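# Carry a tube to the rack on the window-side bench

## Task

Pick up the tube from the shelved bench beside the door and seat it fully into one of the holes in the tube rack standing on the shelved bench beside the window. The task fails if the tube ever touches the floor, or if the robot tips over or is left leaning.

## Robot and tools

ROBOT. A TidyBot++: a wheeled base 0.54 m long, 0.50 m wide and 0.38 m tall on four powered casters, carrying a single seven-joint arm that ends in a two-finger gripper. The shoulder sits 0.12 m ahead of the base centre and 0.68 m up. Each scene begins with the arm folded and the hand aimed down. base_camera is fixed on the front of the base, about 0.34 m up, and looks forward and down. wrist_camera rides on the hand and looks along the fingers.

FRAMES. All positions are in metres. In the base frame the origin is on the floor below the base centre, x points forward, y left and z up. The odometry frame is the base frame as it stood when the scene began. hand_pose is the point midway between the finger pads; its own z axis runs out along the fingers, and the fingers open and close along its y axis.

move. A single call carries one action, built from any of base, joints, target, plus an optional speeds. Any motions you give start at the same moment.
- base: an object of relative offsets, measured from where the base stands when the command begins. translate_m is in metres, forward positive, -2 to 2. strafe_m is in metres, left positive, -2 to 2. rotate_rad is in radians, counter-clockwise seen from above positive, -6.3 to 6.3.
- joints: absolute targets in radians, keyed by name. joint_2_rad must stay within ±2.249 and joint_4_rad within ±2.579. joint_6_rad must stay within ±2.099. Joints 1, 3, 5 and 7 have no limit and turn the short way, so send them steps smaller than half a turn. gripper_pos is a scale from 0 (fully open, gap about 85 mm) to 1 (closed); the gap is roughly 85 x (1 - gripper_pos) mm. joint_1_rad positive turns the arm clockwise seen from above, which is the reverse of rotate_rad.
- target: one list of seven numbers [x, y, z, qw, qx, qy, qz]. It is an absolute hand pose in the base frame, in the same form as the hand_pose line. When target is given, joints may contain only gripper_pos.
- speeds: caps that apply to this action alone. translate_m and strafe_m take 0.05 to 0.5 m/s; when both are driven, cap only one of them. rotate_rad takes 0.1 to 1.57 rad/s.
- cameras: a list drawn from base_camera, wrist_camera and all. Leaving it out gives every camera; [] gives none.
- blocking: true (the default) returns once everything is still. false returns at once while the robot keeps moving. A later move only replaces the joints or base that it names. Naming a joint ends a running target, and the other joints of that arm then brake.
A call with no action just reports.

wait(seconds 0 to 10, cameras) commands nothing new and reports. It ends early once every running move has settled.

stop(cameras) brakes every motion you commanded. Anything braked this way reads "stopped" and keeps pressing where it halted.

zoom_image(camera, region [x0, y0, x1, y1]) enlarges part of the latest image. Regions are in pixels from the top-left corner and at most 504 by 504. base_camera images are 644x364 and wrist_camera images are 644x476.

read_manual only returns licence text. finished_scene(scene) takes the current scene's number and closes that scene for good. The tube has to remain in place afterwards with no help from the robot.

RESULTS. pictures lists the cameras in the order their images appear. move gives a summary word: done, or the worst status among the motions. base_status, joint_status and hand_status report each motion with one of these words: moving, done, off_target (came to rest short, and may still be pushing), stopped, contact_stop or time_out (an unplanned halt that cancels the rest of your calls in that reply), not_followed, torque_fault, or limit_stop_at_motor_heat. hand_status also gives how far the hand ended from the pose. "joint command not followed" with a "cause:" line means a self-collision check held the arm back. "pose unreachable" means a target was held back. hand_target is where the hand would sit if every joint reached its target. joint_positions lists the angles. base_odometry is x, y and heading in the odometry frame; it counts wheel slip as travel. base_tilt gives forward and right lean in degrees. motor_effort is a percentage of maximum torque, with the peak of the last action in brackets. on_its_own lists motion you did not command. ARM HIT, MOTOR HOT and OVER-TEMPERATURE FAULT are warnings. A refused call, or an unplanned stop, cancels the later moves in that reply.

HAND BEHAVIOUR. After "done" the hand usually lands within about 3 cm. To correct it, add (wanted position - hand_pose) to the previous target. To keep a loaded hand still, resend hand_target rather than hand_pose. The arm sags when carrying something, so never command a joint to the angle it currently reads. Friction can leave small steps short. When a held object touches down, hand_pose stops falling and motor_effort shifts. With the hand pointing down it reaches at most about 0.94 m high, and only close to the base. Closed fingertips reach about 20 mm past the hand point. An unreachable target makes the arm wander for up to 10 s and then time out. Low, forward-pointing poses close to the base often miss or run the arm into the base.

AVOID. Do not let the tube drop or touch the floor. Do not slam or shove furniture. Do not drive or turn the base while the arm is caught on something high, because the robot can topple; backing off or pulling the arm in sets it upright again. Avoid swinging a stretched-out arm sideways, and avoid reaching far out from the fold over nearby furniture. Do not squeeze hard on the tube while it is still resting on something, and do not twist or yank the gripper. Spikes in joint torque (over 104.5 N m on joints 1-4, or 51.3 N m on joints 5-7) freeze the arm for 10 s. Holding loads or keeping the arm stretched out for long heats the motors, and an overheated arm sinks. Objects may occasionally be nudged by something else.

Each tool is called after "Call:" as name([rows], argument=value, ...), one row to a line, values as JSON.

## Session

Call:
move(joints={"joint_1_rad": 0.0, "joint_2_rad": -0.505, "joint_3_rad": 3.1416, "joint_4_rad": -1.9596, "joint_5_rad": 0.0, "joint_6_rad": -0.35, "joint_7_rad": 1.5708})

Call:
move(base={"rotate_rad": 1.5})

Call:
move(base={"rotate_rad": 1.5})

Call:
move(base={"rotate_rad": 1.5})

Scene clock: 1.87 s.
move: done
base_odometry: x=+0.000 y=+0.000 heading=+0.000
base_tilt: forward=+0.1 right=+0.3
base_status: not commanded
joint_positions: joint_1_rad=-0.014 joint_2_rad=-0.487 joint_3_rad=+3.139 joint_4_rad=-1.968 joint_5_rad=-0.042 joint_6_rad=-0.400 joint_7_rad=+1.584 gripper_pos=+0.000
joint_status: all done
motor_effort: joint_1_rad=+0(1) joint_2_rad=-5(6) joint_3_rad=+1(1) joint_4_rad=+23(24) joint_5_rad=-1(1) joint_6_rad=+9(9) joint_7_rad=-1(2)
hand_pose: x=+0.5314 y=+0.0136 z=+0.9870 quat_wxyz=(-0.018, +0.808, +0.002, +0.589) (m; base frame)
hand_target: x=+0.5305 y=+0.0013 z=+1.0144 quat_wxyz=(+0.000, +0.785, +0.000, +0.620) (m; base frame)
hand_status: not commanded
pictures: base_camera, wrist_camera
camera_calibration:
wrist_camera: T_world_to_cam=[[-0.0239405, -0.999707, -0.00358898, 0.019814], [-0.312496, 0.0108935, -0.949857, 1.15581], [0.949617, -0.0216185, -0.312665, -0.0601618], [0, 0, 0, 1]] pos_world=[0.418792, 0.00591669, 1.07912]

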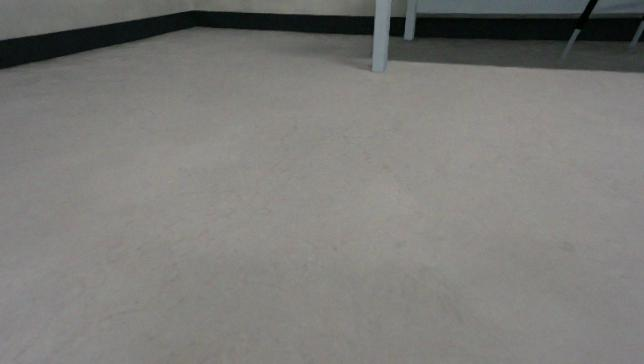

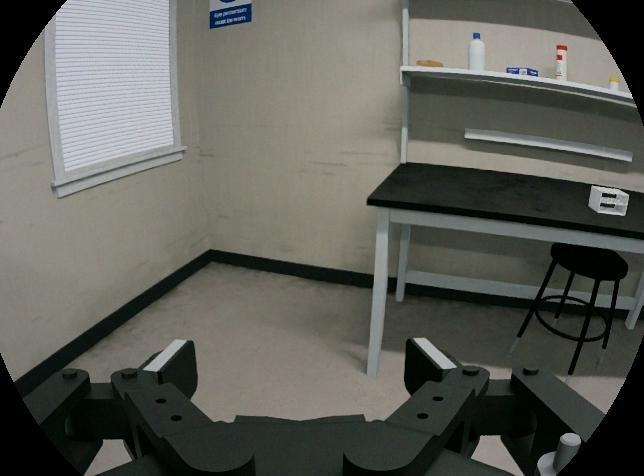

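Scene clock: 4.13 s.
move: done
base_odometry: x=+0.000 y=+0.000 heading=+1.500
base_tilt: forward=+0.0 right=+0.3
base_status: done
joint_positions: joint_1_rad=-0.009 joint_2_rad=-0.487 joint_3_rad=+3.139 joint_4_rad=-1.968 joint_5_rad=-0.040 joint_6_rad=-0.394 joint_7_rad=+1.584 gripper_pos=+0.000
joint_status: not commanded
motor_effort: joint_1_rad=+1(2) joint_2_rad=-5(7) joint_3_rad=+0(2) joint_4_rad=+24(24) joint_5_rad=-1(1) joint_6_rad=+8(9) joint_7_rad=-2(2)
hand_pose: x=+0.5321 y=+0.0114 z=+0.9889 quat_wxyz=(-0.016, +0.806, +0.000, +0.592) (m; base frame)
hand_target: x=+0.5305 y=+0.0013 z=+1.0144 quat_wxyz=(+0.000, +0.785, +0.000, +0.620) (m; base frame)
hand_status: not commanded
pictures: base_camera, wrist_camera
camera_calibration:
wrist_camera: T_world_to_cam=[[-0.0290435, -0.999576, -0.00205286, 0.0189052], [-0.306335, 0.0108557, -0.951862, 1.15654], [0.951481, -0.0270165, -0.30652, -0.0672182], [0, 0, 0, 1]] pos_world=[0.418796, 0.00452614, 1.0803]

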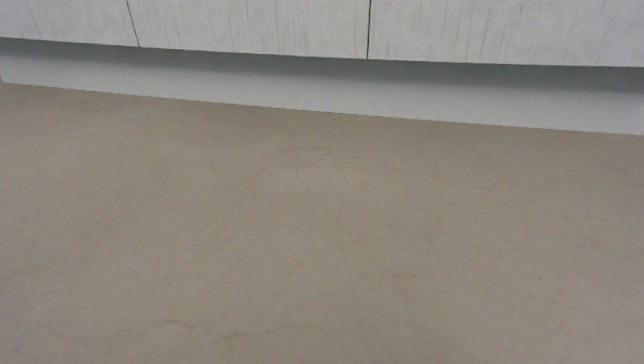

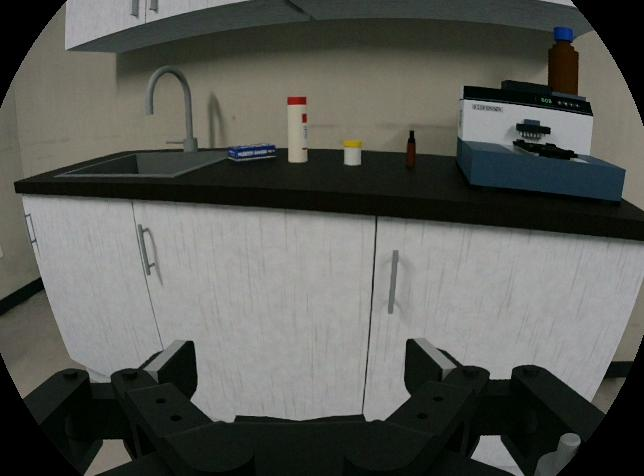

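Scene clock: 6.40 s.
move: done
base_odometry: x=+0.000 y=+0.000 heading=+3.000
base_tilt: forward=+0.1 right=+0.3
base_status: done
joint_positions: joint_1_rad=-0.007 joint_2_rad=-0.487 joint_3_rad=+3.139 joint_4_rad=-1.968 joint_5_rad=-0.039 joint_6_rad=-0.393 joint_7_rad=+1.584 gripper_pos=+0.000
joint_status: not commanded
motor_effort: joint_1_rad=+0(2) joint_2_rad=-4(7) joint_3_rad=+1(3) joint_4_rad=+23(24) joint_5_rad=-1(1) joint_6_rad=+9(9) joint_7_rad=+0(2)
hand_pose: x=+0.5322 y=+0.0105 z=+0.9891 quat_wxyz=(-0.015, +0.806, +0.000, +0.592) (m; base frame)
hand_target: x=+0.5305 y=+0.0013 z=+1.0144 quat_wxyz=(+0.000, +0.785, +0.000, +0.620) (m; base frame)
hand_status: not commanded
pictures: base_camera, wrist_camera
camera_calibration:
wrist_camera: T_world_to_cam=[[-0.0311656, -0.999514, -0.00116229, 0.0182355], [-0.305834, 0.0106432, -0.952025, 1.15661], [0.951575, -0.0293149, -0.306017, -0.0677757], [0, 0, 0, 1]] pos_world=[0.418794, 0.00392971, 1.0804]

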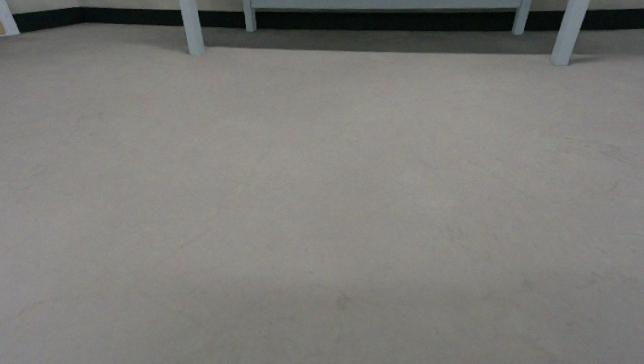

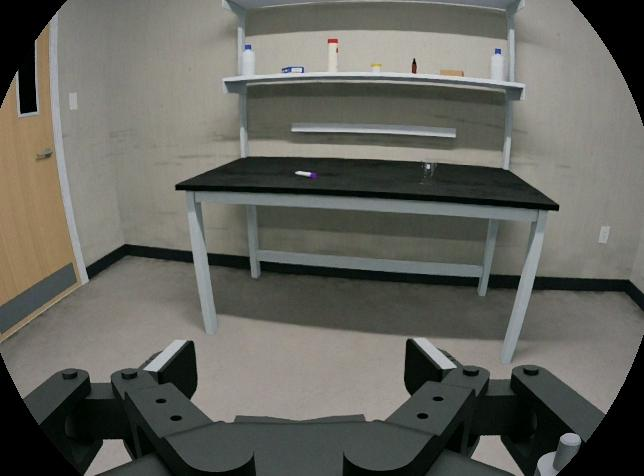

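Scene clock: 8.67 s.
move: done
base_odometry: x=+0.000 y=+0.000 heading=-1.783
base_tilt: forward=+0.0 right=+0.3
base_status: done
joint_positions: joint_1_rad=-0.006 joint_2_rad=-0.487 joint_3_rad=+3.139 joint_4_rad=-1.968 joint_5_rad=-0.039 joint_6_rad=-0.393 joint_7_rad=+1.584 gripper_pos=+0.000
joint_status: not commanded
motor_effort: joint_1_rad=+0(2) joint_2_rad=-5(7) joint_3_rad=+0(2) joint_4_rad=+23(24) joint_5_rad=+0(1) joint_6_rad=+9(9) joint_7_rad=-1(2)
hand_pose: x=+0.5322 y=+0.0100 z=+0.9891 quat_wxyz=(-0.015, +0.806, -0.001, +0.592) (m; base frame)
hand_target: x=+0.5305 y=+0.0013 z=+1.0144 quat_wxyz=(+0.000, +0.785, +0.000, +0.620) (m; base frame)
hand_status: not commanded
pictures: base_camera, wrist_camera
camera_calibration:
wrist_camera: T_world_to_cam=[[-0.0322745, -0.999479, -0.000697985, 0.0179002], [-0.305644, 0.0105345, -0.952088, 1.1567], [0.951599, -0.0305148, -0.305825, -0.0679666], [0, 0, 0, 1]] pos_world=[0.418792, 0.00363158, 1.0805]

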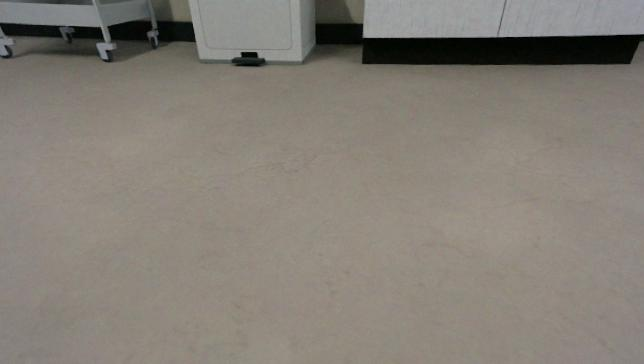

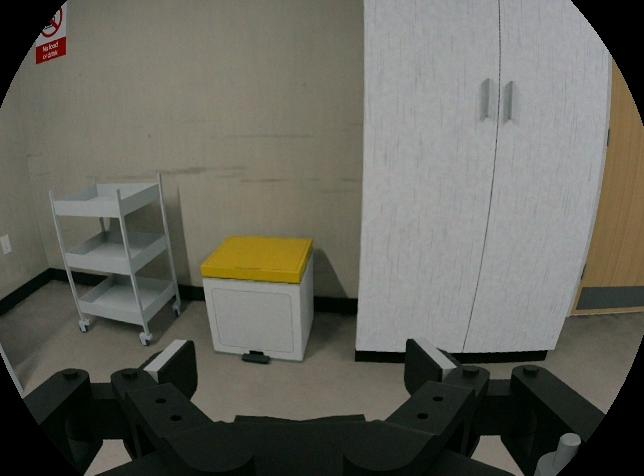

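Call:
move(base={"translate_m": 0.204, "strafe_m": -1.114, "rotate_rad": -1.63})

Call:
zoom_image(camera="wrist_camera", region=[220, 130, 400, 290])

Scene clock: 48.27 s.
move: done
base_odometry: x=-1.132 y=+0.036 heading=+2.869
base_tilt: forward=+0.0 right=+0.3
base_status: done
joint_positions: joint_1_rad=-0.005 joint_2_rad=-0.496 joint_3_rad=+3.137 joint_4_rad=-1.968 joint_5_rad=-0.038 joint_6_rad=-0.392 joint_7_rad=+1.584 gripper_pos=+0.000
joint_status: not commanded
motor_effort: joint_1_rad=+1(2) joint_2_rad=-5(7) joint_3_rad=+0(4) joint_4_rad=+23(24) joint_5_rad=+0(1) joint_6_rad=+9(9) joint_7_rad=-1(2)
hand_pose: x=+0.5295 y=+0.0107 z=+0.9931 quat_wxyz=(-0.014, +0.803, +0.000, +0.596) (m; base frame)
hand_target: x=+0.5305 y=+0.0013 z=+1.0144 quat_wxyz=(+0.000, +0.785, +0.000, +0.620) (m; base frame)
hand_status: not commanded
pictures: base_camera, wrist_camera
camera_calibration:
wrist_camera: T_world_to_cam=[[-0.0311836, -0.999513, 0.000733488, 0.0164771], [-0.296167, 0.00853918, -0.955098, 1.15758], [0.954627, -0.0300006, -0.29629, -0.075276], [0, 0, 0, 1]] pos_world=[0.415211, 0.00432598, 1.08328]

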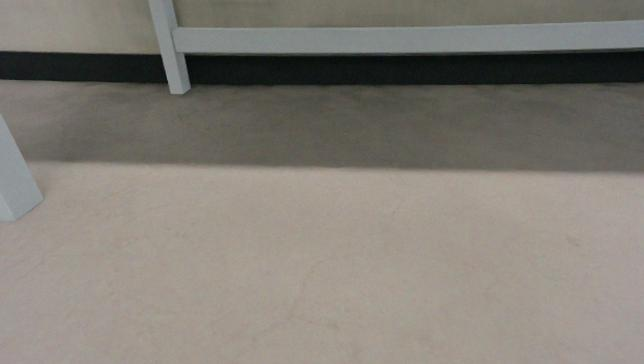

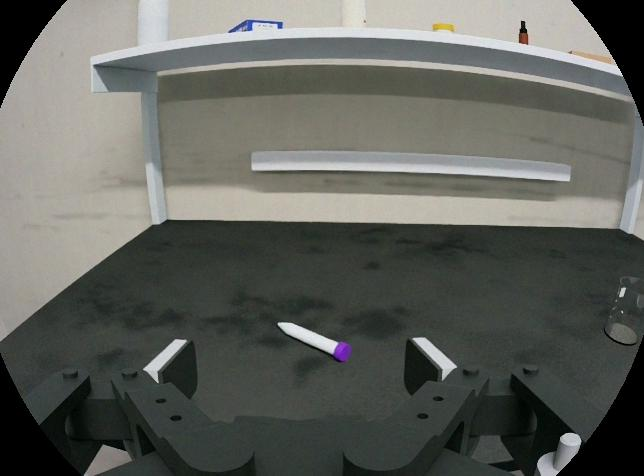

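Scaled by 2.800.

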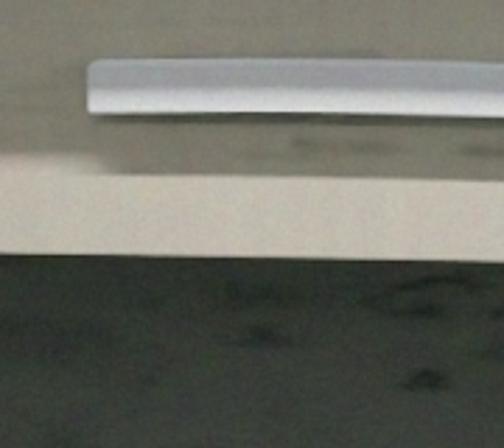

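Call:
move(base={"translate_m": 0.234, "strafe_m": -0.676, "rotate_rad": 0.84}, speeds={"translate_m": 0.4, "rotate_rad": 0.8}, joints={"joint_1_rad": 0.0, "joint_2_rad": 0.324, "joint_3_rad": 3.1416, "joint_4_rad": -0.779, "joint_5_rad": 0.0, "joint_6_rad": -1.689, "joint_7_rad": 1.5708, "gripper_pos": 0.4})

Call:
zoom_image(camera="wrist_camera", region=[220, 130, 420, 330])

Scene clock: 86.07 s.
move: done
base_odometry: x=-1.176 y=+0.750 heading=-2.574
base_tilt: forward=+0.1 right=+0.2
base_status: done
joint_positions: joint_1_rad=-0.002 joint_2_rad=+0.308 joint_3_rad=+3.137 joint_4_rad=-0.792 joint_5_rad=-0.035 joint_6_rad=-1.636 joint_7_rad=+1.584 gripper_pos=+0.400
joint_status: all done
motor_effort: joint_1_rad=+0(2) joint_2_rad=-30(31) joint_3_rad=-1(2) joint_4_rad=+19(25) joint_5_rad=+0(2) joint_6_rad=+4(10) joint_7_rad=+0(3)
hand_pose: x=+0.6494 y=+0.0156 z=+0.9392 quat_wxyz=(-0.017, +0.979, +0.014, +0.201) (m; base frame)
hand_target: x=+0.6402 y=+0.0014 z=+0.9300 quat_wxyz=(+0.000, +0.985, +0.000, +0.174) (m; base frame)
hand_status: not commanded
pictures: base_camera, wrist_camera
camera_calibration:
wrist_camera: T_world_to_cam=[[0.0217692, -0.999457, 0.0247161, -0.0317535], [-0.921303, -0.0296549, -0.387714, 1.0153], [0.388237, -0.0143308, -0.921448, 0.749247], [0, 0, 0, 1]] pos_world=[0.645208, 0.00910974, 1.08483]

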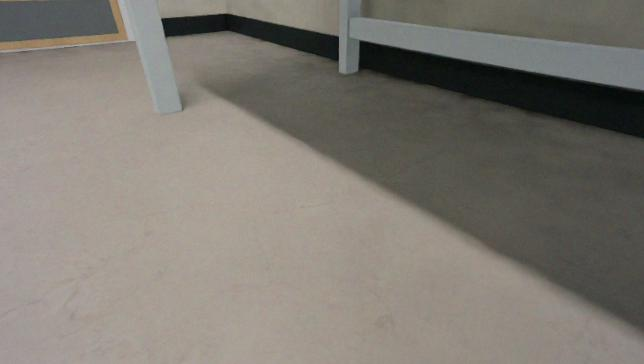

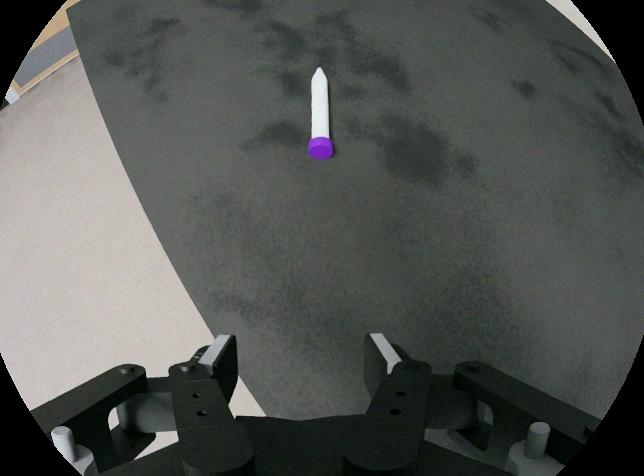

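Scaled by 2.520.

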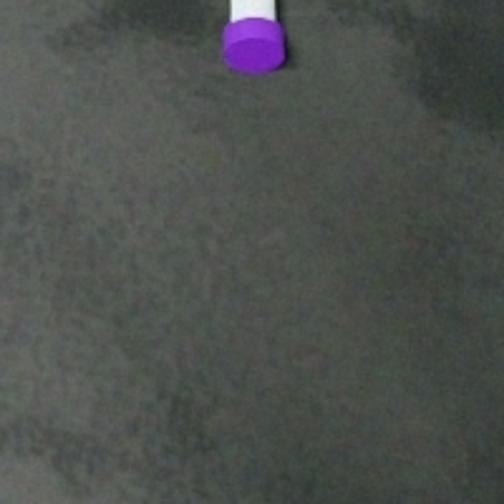

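Call:
move(base={"translate_m": 0.15}, speeds={"translate_m": 0.3}, joints={"joint_1_rad": 0.03, "joint_2_rad": 0.356, "joint_3_rad": 3.1416, "joint_4_rad": -0.952, "joint_5_rad": 0.0, "joint_6_rad": -1.535, "joint_7_rad": 1.5708, "gripper_pos": 0.4}, cameras=["wrist_camera"])

Call:
zoom_image(camera="wrist_camera", region=[220, 180, 420, 380])

Scene clock: 108.50 s.
move: done
base_odometry: x=-1.302 y=+0.669 heading=-2.574
base_tilt: forward=+0.1 right=+0.3
base_status: done
joint_positions: joint_1_rad=+0.018 joint_2_rad=+0.366 joint_3_rad=+3.137 joint_4_rad=-0.936 joint_5_rad=-0.035 joint_6_rad=-1.572 joint_7_rad=+1.584 gripper_pos=+0.400
joint_status: all done
motor_effort: joint_1_rad=+0(2) joint_2_rad=-33(39) joint_3_rad=+0(1) joint_4_rad=+19(21) joint_5_rad=+0(2) joint_6_rad=+2(5) joint_7_rad=-1(2)
hand_pose: x=+0.6550 y=+0.0050 z=+0.8580 quat_wxyz=(-0.017, +0.991, +0.002, +0.133) (m; base frame)
hand_target: x=+0.6606 y=-0.0149 z=+0.8603 quat_wxyz=(+0.002, +0.989, -0.015, +0.149) (m; base frame)
hand_status: not commanded
pictures: wrist_camera
camera_calibration:
wrist_camera: T_world_to_cam=[[0.00306819, -0.999764, 0.0214954, -0.0255445], [-0.966317, -0.00849574, -0.257213, 0.906029], [0.257335, -0.0199822, -0.966116, 0.79619], [0, 0, 0, 1]] pos_world=[0.670702, -0.0019315, 1.0028]

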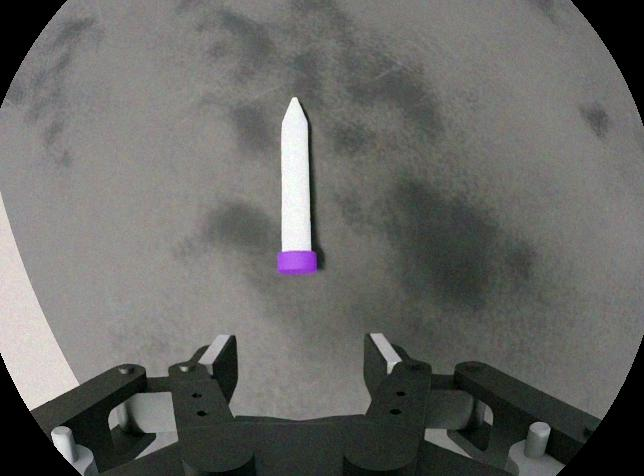

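Scaled by 2.520.

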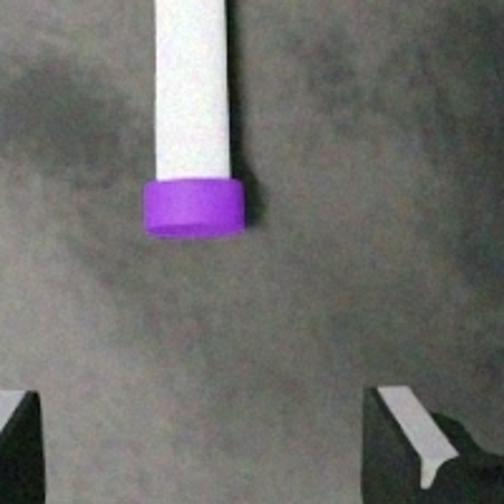

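Call:
move(joints={"joint_1_rad": 0.03, "joint_2_rad": 0.388, "joint_3_rad": 3.1416, "joint_4_rad": -1.035, "joint_5_rad": 0.0, "joint_6_rad": -1.352, "joint_7_rad": 1.5708, "gripper_pos": 0.4}, cameras=["wrist_camera"])

Call:
zoom_image(camera="wrist_camera", region=[200, 240, 400, 420])

Scene clock: 129.03 s.
move: done
base_odometry: x=-1.302 y=+0.669 heading=-2.574
base_tilt: forward=+0.0 right=+0.3
base_status: not commanded
joint_positions: joint_1_rad=+0.018 joint_2_rad=+0.384 joint_3_rad=+3.137 joint_4_rad=-1.015 joint_5_rad=-0.035 joint_6_rad=-1.399 joint_7_rad=+1.584 gripper_pos=+0.400
joint_status: all done
motor_effort: joint_1_rad=+0(1) joint_2_rad=-34(37) joint_3_rad=-1(1) joint_4_rad=+20(21) joint_5_rad=-1(1) joint_6_rad=+3(4) joint_7_rad=-1(2)
hand_pose: x=+0.6912 y=+0.0043 z=+0.8325 quat_wxyz=(-0.016, +0.985, +0.000, +0.171) (m; base frame)
hand_target: x=+0.7005 y=-0.0161 z=+0.8270 quat_wxyz=(+0.003, +0.983, -0.015, +0.182) (m; base frame)
hand_status: not commanded
pictures: wrist_camera
camera_calibration:
wrist_camera: T_world_to_cam=[[-0.00466387, -0.999769, 0.0209583, -0.019866], [-0.944133, -0.00250418, -0.329555, 0.979336], [0.329532, -0.0213244, -0.943904, 0.69375], [0, 0, 0, 1]] pos_world=[0.695918, -0.00261519, 0.977994]

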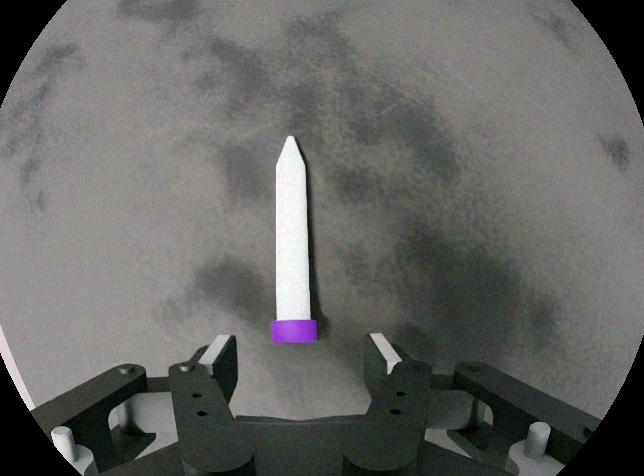

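Scaled by 2.520.

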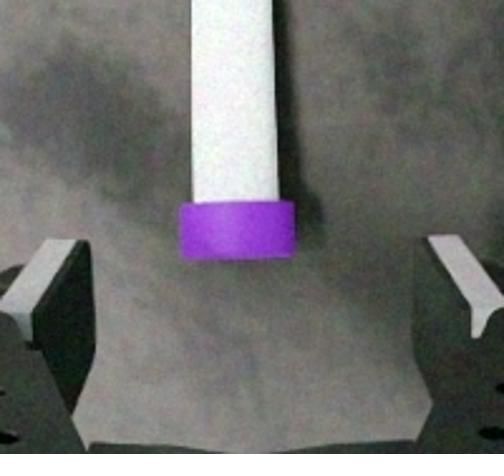

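Call:
move(joints={"joint_1_rad": 0.022, "joint_2_rad": 0.4006, "joint_3_rad": 3.1416, "joint_4_rad": -1.091, "joint_5_rad": 0.0, "joint_6_rad": -1.278, "joint_7_rad": 1.5708, "gripper_pos": 0.4}, cameras=["wrist_camera"])

Call:
zoom_image(camera="wrist_camera", region=[200, 280, 400, 430])

Scene clock: 154.93 s.
move: done
base_odometry: x=-1.302 y=+0.669 heading=-2.574
base_tilt: forward=+0.0 right=+0.3
base_status: not commanded
joint_positions: joint_1_rad=+0.018 joint_2_rad=+0.394 joint_3_rad=+3.137 joint_4_rad=-1.072 joint_5_rad=-0.035 joint_6_rad=-1.324 joint_7_rad=+1.584 gripper_pos=+0.400
joint_status: all done
motor_effort: joint_1_rad=+1(1) joint_2_rad=-34(36) joint_3_rad=+0(2) joint_4_rad=+20(21) joint_5_rad=+0(1) joint_6_rad=+3(5) joint_7_rad=-1(2)
hand_pose: x=+0.7003 y=+0.0041 z=+0.8113 quat_wxyz=(-0.016, +0.984, -0.001, +0.175) (m; base frame)
hand_target: x=+0.7095 y=-0.0116 z=+0.8041 quat_wxyz=(+0.002, +0.983, -0.011, +0.185) (m; base frame)
hand_status: not commanded
pictures: wrist_camera
camera_calibration:
wrist_camera: T_world_to_cam=[[-0.00750123, -0.999759, 0.0206206, -0.0173599], [-0.941157, 0.000090705, -0.337971, 0.985692], [0.337888, -0.0219424, -0.940931, 0.66251], [0, 0, 0, 1]] pos_world=[0.703706, -0.00290805, 0.956869]

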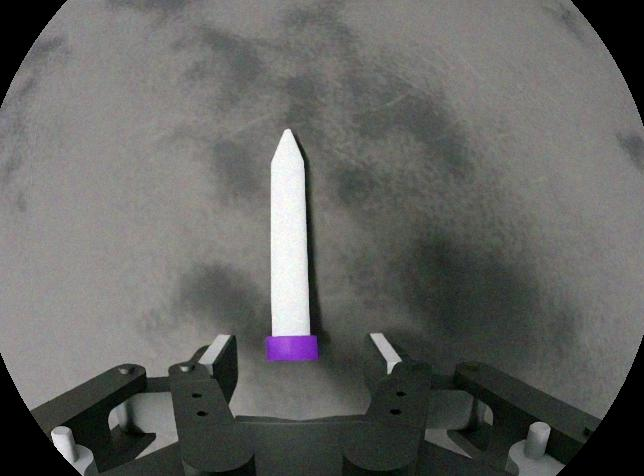

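Scaled by 2.520.

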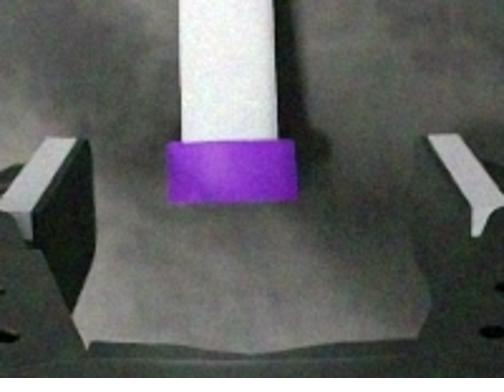

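Call:
move(joints={"joint_1_rad": 0.010, "joint_2_rad": 0.4095, "joint_3_rad": 3.1416, "joint_4_rad": -1.091, "joint_5_rad": 0.0, "joint_6_rad": -1.268, "joint_7_rad": 1.5708, "gripper_pos": 0.55}, cameras=["wrist_camera"])

Call:
zoom_image(camera="wrist_camera", region=[200, 280, 400, 430])

Scene clock: 165.27 s.
move: done
base_odometry: x=-1.302 y=+0.669 heading=-2.574
base_tilt: forward=+0.1 right=+0.3
base_status: not commanded
joint_positions: joint_1_rad=+0.014 joint_2_rad=+0.397 joint_3_rad=+3.137 joint_4_rad=-1.072 joint_5_rad=-0.035 joint_6_rad=-1.314 joint_7_rad=+1.584 gripper_pos=+0.550
joint_status: all done
motor_effort: joint_1_rad=+0(2) joint_2_rad=-35(36) joint_3_rad=+0(2) joint_4_rad=+20(21) joint_5_rad=-1(1) joint_6_rad=+3(4) joint_7_rad=+0(1)
hand_pose: x=+0.7037 y=+0.0060 z=+0.8106 quat_wxyz=(-0.016, +0.984, +0.000, +0.179) (m; base frame)
hand_target: x=+0.7136 y=-0.0046 z=+0.8000 quat_wxyz=(+0.001, +0.983, -0.005, +0.185) (m; base frame)
hand_status: not commanded
pictures: wrist_camera
camera_calibration:
wrist_camera: T_world_to_cam=[[-0.00467099, -0.999777, 0.0205727, -0.0173885], [-0.938782, -0.00270289, -0.344502, 0.992271], [0.344481, -0.0209224, -0.93856, 0.654143], [0, 0, 0, 1]] pos_world=[0.706105, -0.00101637, 0.95615]

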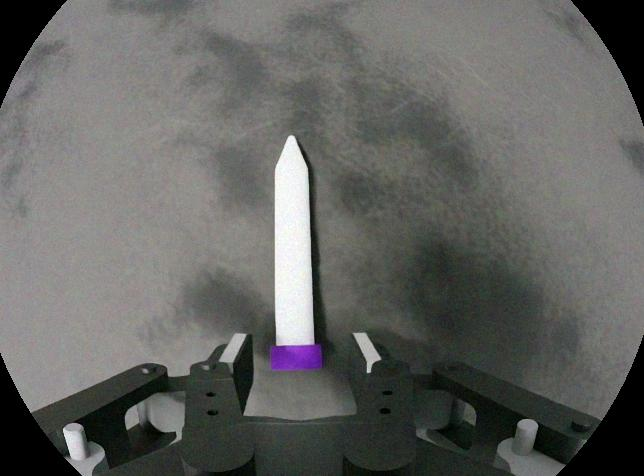

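Scaled by 2.520.

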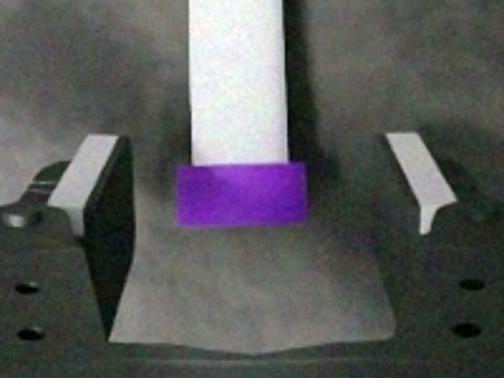

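Call:
move(joints={"joint_4_rad": -1.102}, cameras=[])

Call:
move(joints={"gripper_pos": 0.8}, cameras=["wrist_camera"])

Call:
zoom_image(camera="wrist_camera", region=[200, 280, 400, 430])

Scene clock: 172.77 s.
move: done
base_odometry: x=-1.302 y=+0.669 heading=-2.574
base_tilt: forward=+0.1 right=+0.2
base_status: not commanded
joint_positions: joint_1_rad=+0.014 joint_2_rad=+0.398 joint_3_rad=+3.137 joint_4_rad=-1.083 joint_5_rad=-0.035 joint_6_rad=-1.314 joint_7_rad=+1.584 gripper_pos=+0.550
joint_status: all done
motor_effort: joint_1_rad=+0(1) joint_2_rad=-35(36) joint_3_rad=+0(1) joint_4_rad=+20(21) joint_5_rad=+0(1) joint_6_rad=+3(4) joint_7_rad=-1(2)
hand_pose: x=+0.7011 y=+0.0060 z=+0.8058 quat_wxyz=(-0.016, +0.985, +0.000, +0.173) (m; base frame)
hand_target: x=+0.7106 y=-0.0046 z=+0.7953 quat_wxyz=(+0.001, +0.984, -0.005, +0.180) (m; base frame)
hand_status: not commanded
pictures: none
No camera images: "cameras" was empty.

Scene clock: 173.43 s.
move: done
base_odometry: x=-1.302 y=+0.669 heading=-2.574
base_tilt: forward=+0.1 right=+0.3
base_status: not commanded
joint_positions: joint_1_rad=+0.014 joint_2_rad=+0.397 joint_3_rad=+3.137 joint_4_rad=-1.083 joint_5_rad=-0.035 joint_6_rad=-1.312 joint_7_rad=+1.584 gripper_pos=+0.791
joint_status: all done
motor_effort: joint_1_rad=+0(1) joint_2_rad=-32(35) joint_3_rad=+0(1) joint_4_rad=+18(20) joint_5_rad=+0(1) joint_6_rad=+3(4) joint_7_rad=-1(2)
hand_pose: x=+0.7016 y=+0.0060 z=+0.8061 quat_wxyz=(-0.016, +0.985, +0.000, +0.174) (m; base frame)
hand_target: x=+0.7106 y=-0.0046 z=+0.7953 quat_wxyz=(+0.001, +0.984, -0.005, +0.180) (m; base frame)
hand_status: not commanded
pictures: wrist_camera
camera_calibration:
wrist_camera: T_world_to_cam=[[-0.0045766, -0.999778, 0.0205828, -0.017374], [-0.941912, -0.00260251, -0.335849, 0.983925], [0.335828, -0.0209242, -0.941691, 0.659205], [0, 0, 0, 1]] pos_world=[0.705312, -0.00101613, 0.951575]

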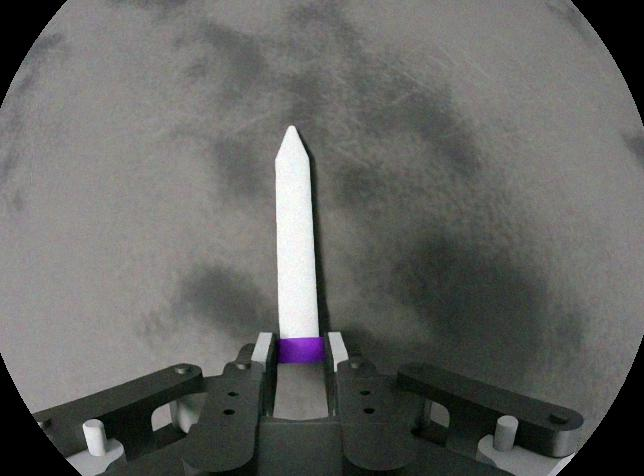

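Scaled by 2.520.

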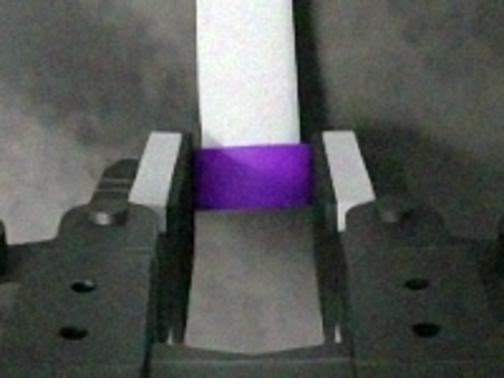

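Call:
move(joints={"gripper_pos": 0.92}, cameras=[])

Call:
move(joints={"joint_1_rad": 0.010, "joint_2_rad": 0.393, "joint_3_rad": 3.1416, "joint_4_rad": -0.985, "joint_5_rad": 0.0, "joint_6_rad": -1.43, "joint_7_rad": 1.5708}, cameras=["wrist_camera"])

Call:
move(joints={"joint_1_rad": 0.010, "joint_2_rad": 0.335, "joint_3_rad": 3.1416, "joint_4_rad": -0.84, "joint_5_rad": 0.0, "joint_6_rad": -1.60, "joint_7_rad": 1.5708}, cameras=["wrist_camera"])

Scene clock: 218.97 s.
move: off_target
base_odometry: x=-1.302 y=+0.669 heading=-2.574
base_tilt: forward=+0.2 right=+0.3
base_status: not commanded
joint_positions: joint_1_rad=+0.014 joint_2_rad=+0.397 joint_3_rad=+3.137 joint_4_rad=-1.083 joint_5_rad=-0.035 joint_6_rad=-1.311 joint_7_rad=+1.584 gripper_pos=+0.831
joint_status: gripper_pos off_target (ended at +0.831, target +0.920)
motor_effort: joint_1_rad=+0(0) joint_2_rad=-32(32) joint_3_rad=-1(1) joint_4_rad=+18(19) joint_5_rad=+0(1) joint_6_rad=+3(3) joint_7_rad=-1(2)
hand_pose: x=+0.7018 y=+0.0060 z=+0.8066 quat_wxyz=(-0.016, +0.984, +0.000, +0.175) (m; base frame)
hand_target: x=+0.7106 y=-0.0046 z=+0.7953 quat_wxyz=(+0.001, +0.984, -0.005, +0.180) (m; base frame)
hand_status: not commanded
pictures: none
No camera images: "cameras" was empty.

Scene clock: 219.93 s.
move: done
base_odometry: x=-1.302 y=+0.669 heading=-2.574
base_tilt: forward=+0.1 right=+0.3
base_status: not commanded
joint_positions: joint_1_rad=+0.014 joint_2_rad=+0.398 joint_3_rad=+3.137 joint_4_rad=-0.994 joint_5_rad=-0.035 joint_6_rad=-1.386 joint_7_rad=+1.584 gripper_pos=+0.831
joint_status: all done
motor_effort: joint_1_rad=+0(2) joint_2_rad=-35(37) joint_3_rad=+0(1) joint_4_rad=+20(21) joint_5_rad=-1(2) joint_6_rad=+3(4) joint_7_rad=-1(2)
hand_pose: x=+0.7021 y=+0.0061 z=+0.8346 quat_wxyz=(-0.016, +0.983, +0.002, +0.181) (m; base frame)
hand_target: x=+0.6906 y=-0.0044 z=+0.8366 quat_wxyz=(+0.001, +0.986, -0.005, +0.166) (m; base frame)
hand_status: not commanded
pictures: wrist_camera
camera_calibration:
wrist_camera: T_world_to_cam=[[-0.00223352, -0.999778, 0.0209386, -0.0197735], [-0.937381, -0.00519969, -0.348266, 1.00117], [0.348298, -0.0204053, -0.937162, 0.673364], [0, 0, 0, 1]] pos_world=[0.703905, -0.000823093, 0.980139]

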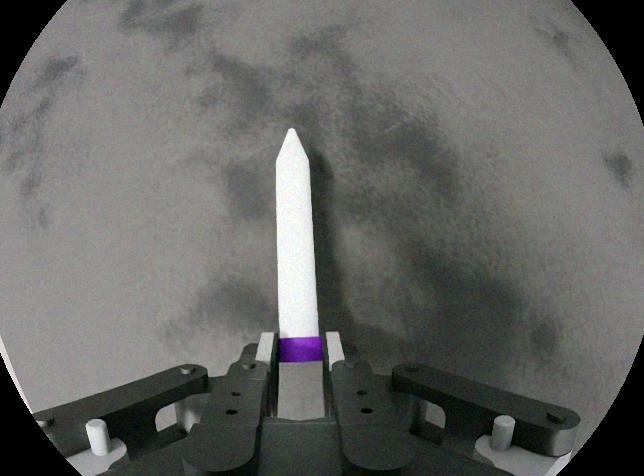

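Scene clock: 221.07 s.
move: done
base_odometry: x=-1.302 y=+0.669 heading=-2.574
base_tilt: forward=+0.1 right=+0.2
base_status: not commanded
joint_positions: joint_1_rad=+0.014 joint_2_rad=+0.344 joint_3_rad=+3.137 joint_4_rad=-0.848 joint_5_rad=-0.035 joint_6_rad=-1.547 joint_7_rad=+1.584 gripper_pos=+0.831
joint_status: all done
motor_effort: joint_1_rad=+0(1) joint_2_rad=-32(38) joint_3_rad=-1(1) joint_4_rad=+19(22) joint_5_rad=+0(1) joint_6_rad=+4(5) joint_7_rad=-1(2)
hand_pose: x=+0.6750 y=+0.0065 z=+0.9080 quat_wxyz=(-0.016, +0.980, +0.005, +0.200) (m; base frame)
hand_target: x=+0.6590 y=-0.0041 z=+0.9098 quat_wxyz=(+0.001, +0.983, -0.005, +0.182) (m; base frame)
hand_status: not commanded
pictures: wrist_camera
camera_calibration:
wrist_camera: T_world_to_cam=[[0.0023471, -0.999729, 0.0231609, -0.0261122], [-0.92261, -0.0110987, -0.385573, 1.02527], [0.385726, -0.0204635, -0.922386, 0.712944], [0, 0, 0, 1]] pos_world=[0.670981, -0.000136697, 1.05353]

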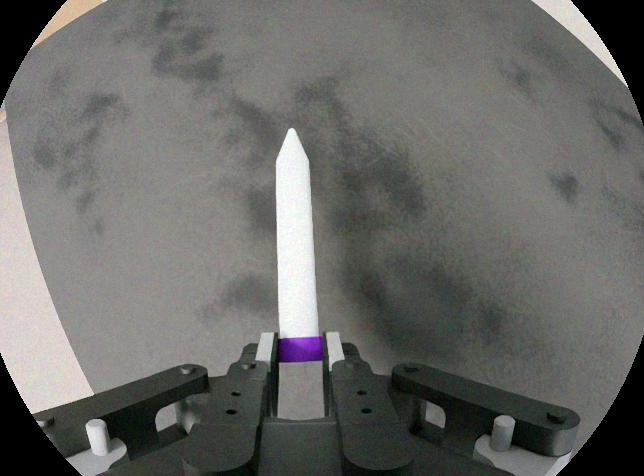

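Call:
move(base={"translate_m": -0.35}, speeds={"translate_m": 0.3}, joints={"joint_7_rad": 0.0}, cameras=[])

Call:
move(joints={"joint_1_rad": 0.0, "joint_2_rad": -0.05, "joint_3_rad": 3.1416, "joint_4_rad": -1.34, "joint_5_rad": 0.0, "joint_6_rad": -1.05, "joint_7_rad": -1.557}, cameras=[])

Call:
move(joints={"joint_1_rad": 0.0, "joint_2_rad": -0.452, "joint_3_rad": 3.1416, "joint_4_rad": -1.827, "joint_5_rad": 0.0, "joint_6_rad": -0.56, "joint_7_rad": -1.557}, cameras=["wrist_camera"])

Scene clock: 254.57 s.
move: done
base_odometry: x=-1.007 y=+0.858 heading=-2.574
base_tilt: forward=+0.0 right=+0.3
base_status: done
joint_positions: joint_1_rad=+0.013 joint_2_rad=+0.338 joint_3_rad=+3.137 joint_4_rad=-0.848 joint_5_rad=-0.035 joint_6_rad=-1.555 joint_7_rad=+0.056 gripper_pos=+0.831
joint_status: all done
motor_effort: joint_1_rad=+0(3) joint_2_rad=-32(37) joint_3_rad=+0(2) joint_4_rad=+19(20) joint_5_rad=-1(1) joint_6_rad=+4(5) joint_7_rad=-1(2)
hand_pose: x=+0.6713 y=+0.0070 z=+0.9104 quat_wxyz=(-0.149, +0.711, -0.674, +0.133) (m; base frame)
hand_target: x=+0.6590 y=-0.0041 z=+0.9098 quat_wxyz=(-0.128, +0.692, -0.699, +0.130) (m; base frame)
hand_status: not commanded
pictures: none
No camera images: "cameras" was empty.

Scene clock: 256.93 s.
move: done
base_odometry: x=-1.007 y=+0.858 heading=-2.574
base_tilt: forward=+0.1 right=+0.3
base_status: not commanded
joint_positions: joint_1_rad=+0.013 joint_2_rad=-0.033 joint_3_rad=+3.137 joint_4_rad=-1.318 joint_5_rad=-0.035 joint_6_rad=-1.098 joint_7_rad=-1.496 gripper_pos=+0.831
joint_status: all done
motor_effort: joint_1_rad=+0(2) joint_2_rad=-20(34) joint_3_rad=+0(1) joint_4_rad=+21(22) joint_5_rad=+0(1) joint_6_rad=+6(7) joint_7_rad=-1(2)
hand_pose: x=+0.6209 y=+0.0069 z=+0.9650 quat_wxyz=(-0.370, +0.029, -0.928, -0.002) (m; base frame)
hand_target: x=+0.6237 y=+0.0013 z=+0.9726 quat_wxyz=(-0.390, +0.006, -0.921, +0.003) (m; base frame)
hand_status: not commanded
pictures: none
No camera images: "cameras" was empty.

Scene clock: 258.97 s.
move: done
base_odometry: x=-1.007 y=+0.858 heading=-2.574
base_tilt: forward=+0.1 right=+0.3
base_status: not commanded
joint_positions: joint_1_rad=+0.013 joint_2_rad=-0.436 joint_3_rad=+3.137 joint_4_rad=-1.804 joint_5_rad=-0.035 joint_6_rad=-0.607 joint_7_rad=-1.499 gripper_pos=+0.831
joint_status: all done
motor_effort: joint_1_rad=+0(1) joint_2_rad=-6(21) joint_3_rad=+0(1) joint_4_rad=+23(24) joint_5_rad=+0(1) joint_6_rad=+9(9) joint_7_rad=+0(2)
hand_pose: x=+0.5355 y=+0.0046 z=+1.0036 quat_wxyz=(-0.550, +0.020, -0.835, +0.007) (m; base frame)
hand_target: x=+0.5345 y=+0.0013 z=+1.0106 quat_wxyz=(-0.567, +0.006, -0.823, +0.004) (m; base frame)
hand_status: not commanded
pictures: wrist_camera
camera_calibration:
wrist_camera: T_world_to_cam=[[-0.0786412, 0.996695, -0.0203713, 0.0480514], [0.386033, 0.0492863, 0.921168, -1.07907], [0.919127, 0.0645777, -0.388633, 0.0332248], [0, 0, 0, 1]] pos_world=[0.389797, 0.00314513, 1.00789]

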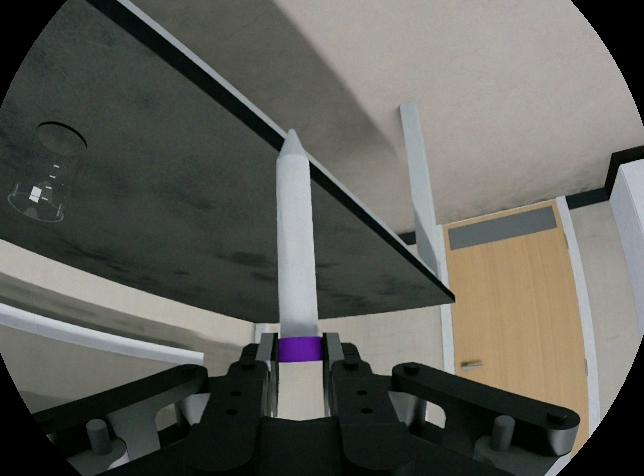

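Call:
move(base={"translate_m": -0.193, "strafe_m": 1.2, "rotate_rad": 2.304}, speeds={"translate_m": 0.4, "rotate_rad": 0.8}, joints={"joint_7_rad": -1.63}, cameras=[])

Call:
move(base={"translate_m": 0.869, "strafe_m": -0.566}, speeds={"translate_m": 0.4})

Scene clock: 284.30 s.
move: done
base_odometry: x=-0.199 y=-0.051 heading=-0.270
base_tilt: forward=+0.1 right=+0.3
base_status: done
joint_positions: joint_1_rad=+0.008 joint_2_rad=-0.438 joint_3_rad=+3.143 joint_4_rad=-1.805 joint_5_rad=-0.033 joint_6_rad=-0.603 joint_7_rad=-1.586 gripper_pos=+0.831
joint_status: all done
motor_effort: joint_1_rad=+0(2) joint_2_rad=-6(10) joint_3_rad=+0(4) joint_4_rad=+23(23) joint_5_rad=-1(2) joint_6_rad=+8(9) joint_7_rad=-1(2)
hand_pose: x=+0.5351 y=+0.0027 z=+1.0055 quat_wxyz=(-0.553, -0.017, -0.833, -0.017) (m; base frame)
hand_target: x=+0.5345 y=+0.0013 z=+1.0106 quat_wxyz=(-0.567, -0.024, -0.823, -0.017) (m; base frame)
hand_status: not commanded
pictures: none
No camera images: "cameras" was empty.

Scene clock: 287.90 s.
move: done
base_odometry: x=+0.487 y=-0.828 heading=-0.269
base_tilt: forward=+0.1 right=+0.3
base_status: done
joint_positions: joint_1_rad=+0.008 joint_2_rad=-0.446 joint_3_rad=+3.143 joint_4_rad=-1.806 joint_5_rad=-0.033 joint_6_rad=-0.602 joint_7_rad=-1.586 gripper_pos=+0.831
joint_status: not commanded
motor_effort: joint_1_rad=+0(1) joint_2_rad=-6(10) joint_3_rad=+0(2) joint_4_rad=+23(23) joint_5_rad=-1(1) joint_6_rad=+8(9) joint_7_rad=-1(2)
hand_pose: x=+0.5327 y=+0.0027 z=+1.0086 quat_wxyz=(-0.556, -0.017, -0.831, -0.017) (m; base frame)
hand_target: x=+0.5345 y=+0.0013 z=+1.0106 quat_wxyz=(-0.567, -0.024, -0.823, -0.017) (m; base frame)
hand_status: not commanded
pictures: base_camera, wrist_camera
camera_calibration:
wrist_camera: T_world_to_cam=[[-0.043719, 0.99728, 0.0593318, -0.0492911], [0.373958, -0.0387352, 0.926636, -1.0813], [0.926415, 0.0626993, -0.371248, 0.0164088], [0, 0, 0, 1]] pos_world=[0.387007, 0.00624367, 1.01099]

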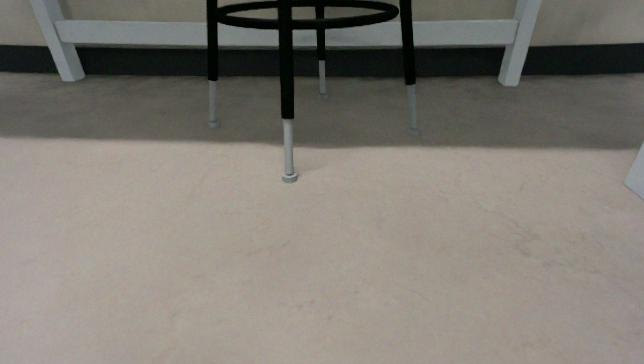

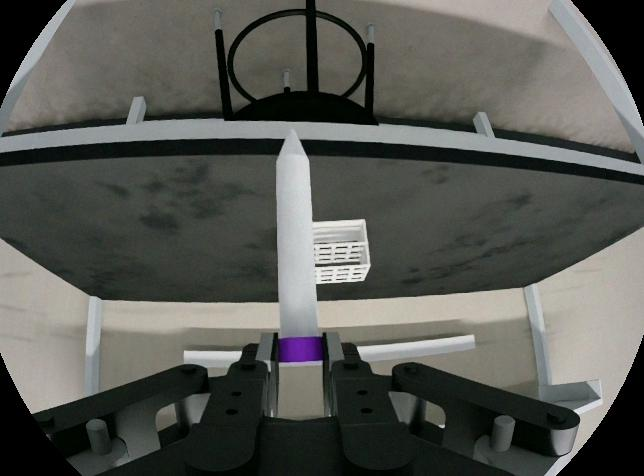

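Call:
zoom_image(camera="wrist_camera", region=[290, 200, 390, 300])

Scaled by 5.040.

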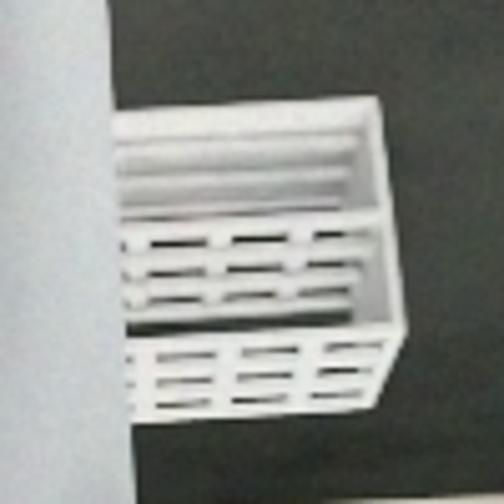

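Call:
move(base={"translate_m": 0.36, "strafe_m": 0.056}, speeds={"translate_m": 0.2}, cameras=["wrist_camera"])

Call:
zoom_image(camera="wrist_camera", region=[200, 60, 400, 260])

Scene clock: 313.83 s.
move: done
base_odometry: x=+0.849 y=-0.870 heading=-0.269
base_tilt: forward=+0.0 right=+0.3
base_status: done
joint_positions: joint_1_rad=+0.008 joint_2_rad=-0.448 joint_3_rad=+3.143 joint_4_rad=-1.806 joint_5_rad=-0.033 joint_6_rad=-0.602 joint_7_rad=-1.586 gripper_pos=+0.831
joint_status: not commanded
motor_effort: joint_1_rad=+0(1) joint_2_rad=-6(9) joint_3_rad=+0(2) joint_4_rad=+23(23) joint_5_rad=+0(1) joint_6_rad=+8(9) joint_7_rad=-1(2)
hand_pose: x=+0.5322 y=+0.0027 z=+1.0092 quat_wxyz=(-0.557, -0.017, -0.830, -0.017) (m; base frame)
hand_target: x=+0.5345 y=+0.0013 z=+1.0106 quat_wxyz=(-0.567, -0.024, -0.823, -0.017) (m; base frame)
hand_status: not commanded
pictures: wrist_camera
camera_calibration:
wrist_camera: T_world_to_cam=[[-0.043765, 0.99729, 0.0591299, -0.0491153], [0.372365, -0.0386382, 0.927282, -1.08152], [0.927054, 0.0626004, -0.369665, 0.0151768], [0, 0, 0, 1]] pos_world=[0.386502, 0.00624408, 1.01139]

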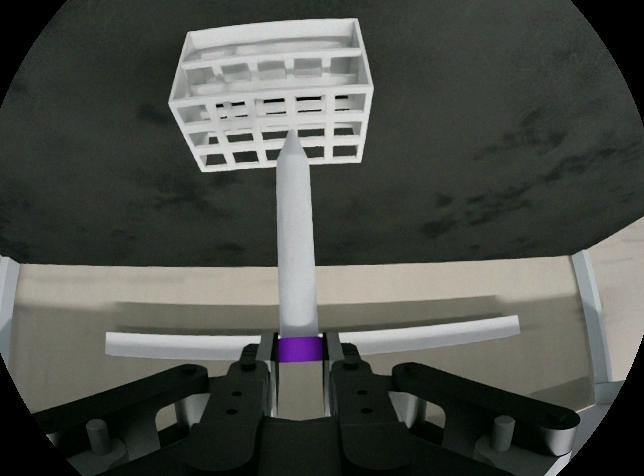

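Scaled by 2.520.

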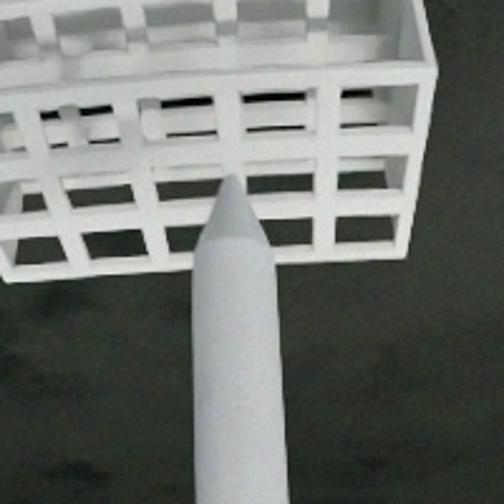

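Call:
move(base={"translate_m": 0.04, "strafe_m": -0.011}, speeds={"translate_m": 0.1}, cameras=["wrist_camera"])

Call:
zoom_image(camera="wrist_camera", region=[200, 20, 400, 220])

Scene clock: 339.60 s.
move: done
base_odometry: x=+0.885 y=-0.891 heading=-0.269
base_tilt: forward=+0.1 right=+0.2
base_status: done
joint_positions: joint_1_rad=+0.008 joint_2_rad=-0.450 joint_3_rad=+3.143 joint_4_rad=-1.806 joint_5_rad=-0.033 joint_6_rad=-0.601 joint_7_rad=-1.586 gripper_pos=+0.831
joint_status: not commanded
motor_effort: joint_1_rad=+0(1) joint_2_rad=-5(9) joint_3_rad=+1(1) joint_4_rad=+23(23) joint_5_rad=+0(1) joint_6_rad=+8(9) joint_7_rad=+0(2)
hand_pose: x=+0.5316 y=+0.0028 z=+1.0100 quat_wxyz=(-0.558, -0.017, -0.830, -0.017) (m; base frame)
hand_target: x=+0.5345 y=+0.0013 z=+1.0106 quat_wxyz=(-0.567, -0.024, -0.823, -0.017) (m; base frame)
hand_status: not commanded
pictures: wrist_camera
camera_calibration:
wrist_camera: T_world_to_cam=[[-0.0438862, 0.997291, 0.0590329, -0.0490264], [0.37045, -0.0386324, 0.928049, -1.0818], [0.927815, 0.0625972, -0.367751, 0.0136922], [0, 0, 0, 1]] pos_world=[0.385896, 0.0062441, 1.01189]

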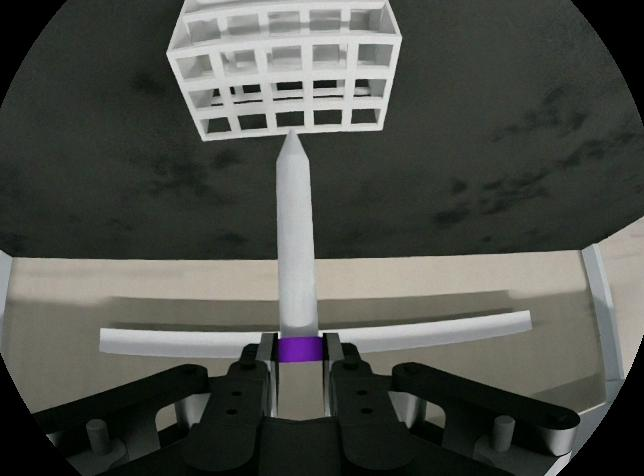

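Scaled by 2.520.

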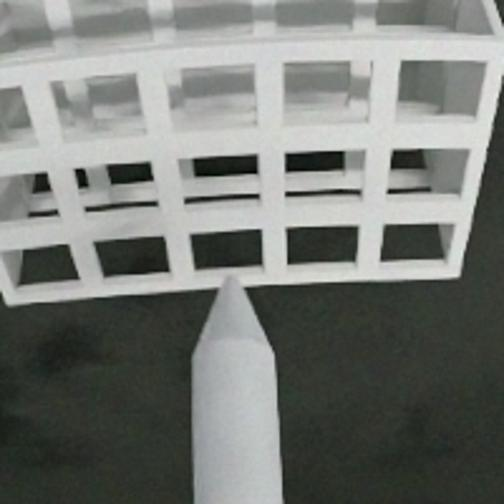

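Call:
move(joints={"joint_1_rad": 0.0, "joint_2_rad": -0.465, "joint_3_rad": 3.1416, "joint_4_rad": -1.870, "joint_5_rad": 0.0, "joint_6_rad": -0.525, "joint_7_rad": -1.63}, cameras=["wrist_camera"])

Call:
zoom_image(camera="wrist_camera", region=[200, 20, 400, 220])

Scene clock: 360.83 s.
move: done
base_odometry: x=+0.885 y=-0.891 heading=-0.269
base_tilt: forward=+0.0 right=+0.3
base_status: not commanded
joint_positions: joint_1_rad=+0.008 joint_2_rad=-0.451 joint_3_rad=+3.143 joint_4_rad=-1.853 joint_5_rad=-0.033 joint_6_rad=-0.567 joint_7_rad=-1.586 gripper_pos=+0.831
joint_status: all done
motor_effort: joint_1_rad=+0(1) joint_2_rad=-6(7) joint_3_rad=+0(1) joint_4_rad=+23(25) joint_5_rad=-1(1) joint_6_rad=+8(9) joint_7_rad=-1(2)
hand_pose: x=+0.5325 y=+0.0025 z=+0.9931 quat_wxyz=(-0.553, -0.017, -0.833, -0.017) (m; base frame)
hand_target: x=+0.5318 y=+0.0013 z=+1.0003 quat_wxyz=(-0.569, -0.024, -0.822, -0.017) (m; base frame)
hand_status: not commanded
pictures: wrist_camera
camera_calibration:
wrist_camera: T_world_to_cam=[[-0.0421919, 0.997319, 0.0597922, -0.0493834], [0.379813, -0.039342, 0.924226, -1.06758], [0.9241, 0.0617048, -0.377135, 0.0179308], [0, 0, 0, 1]] pos_world=[0.386826, 0.00614403, 0.996398]

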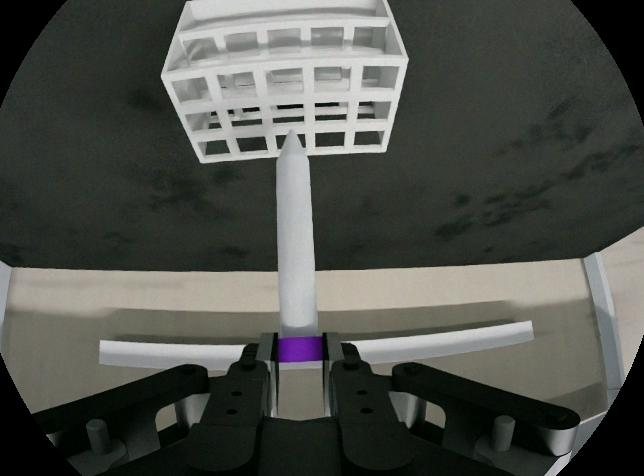

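Scaled by 2.520.

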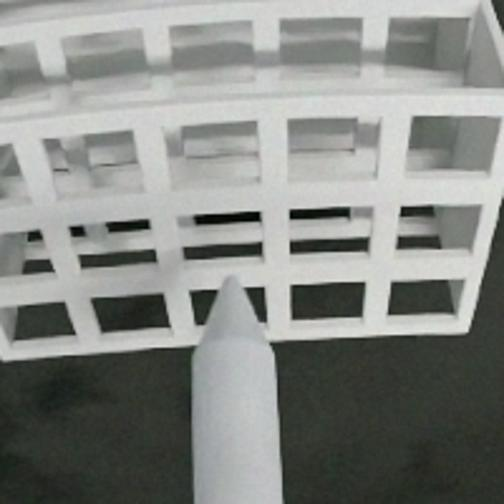

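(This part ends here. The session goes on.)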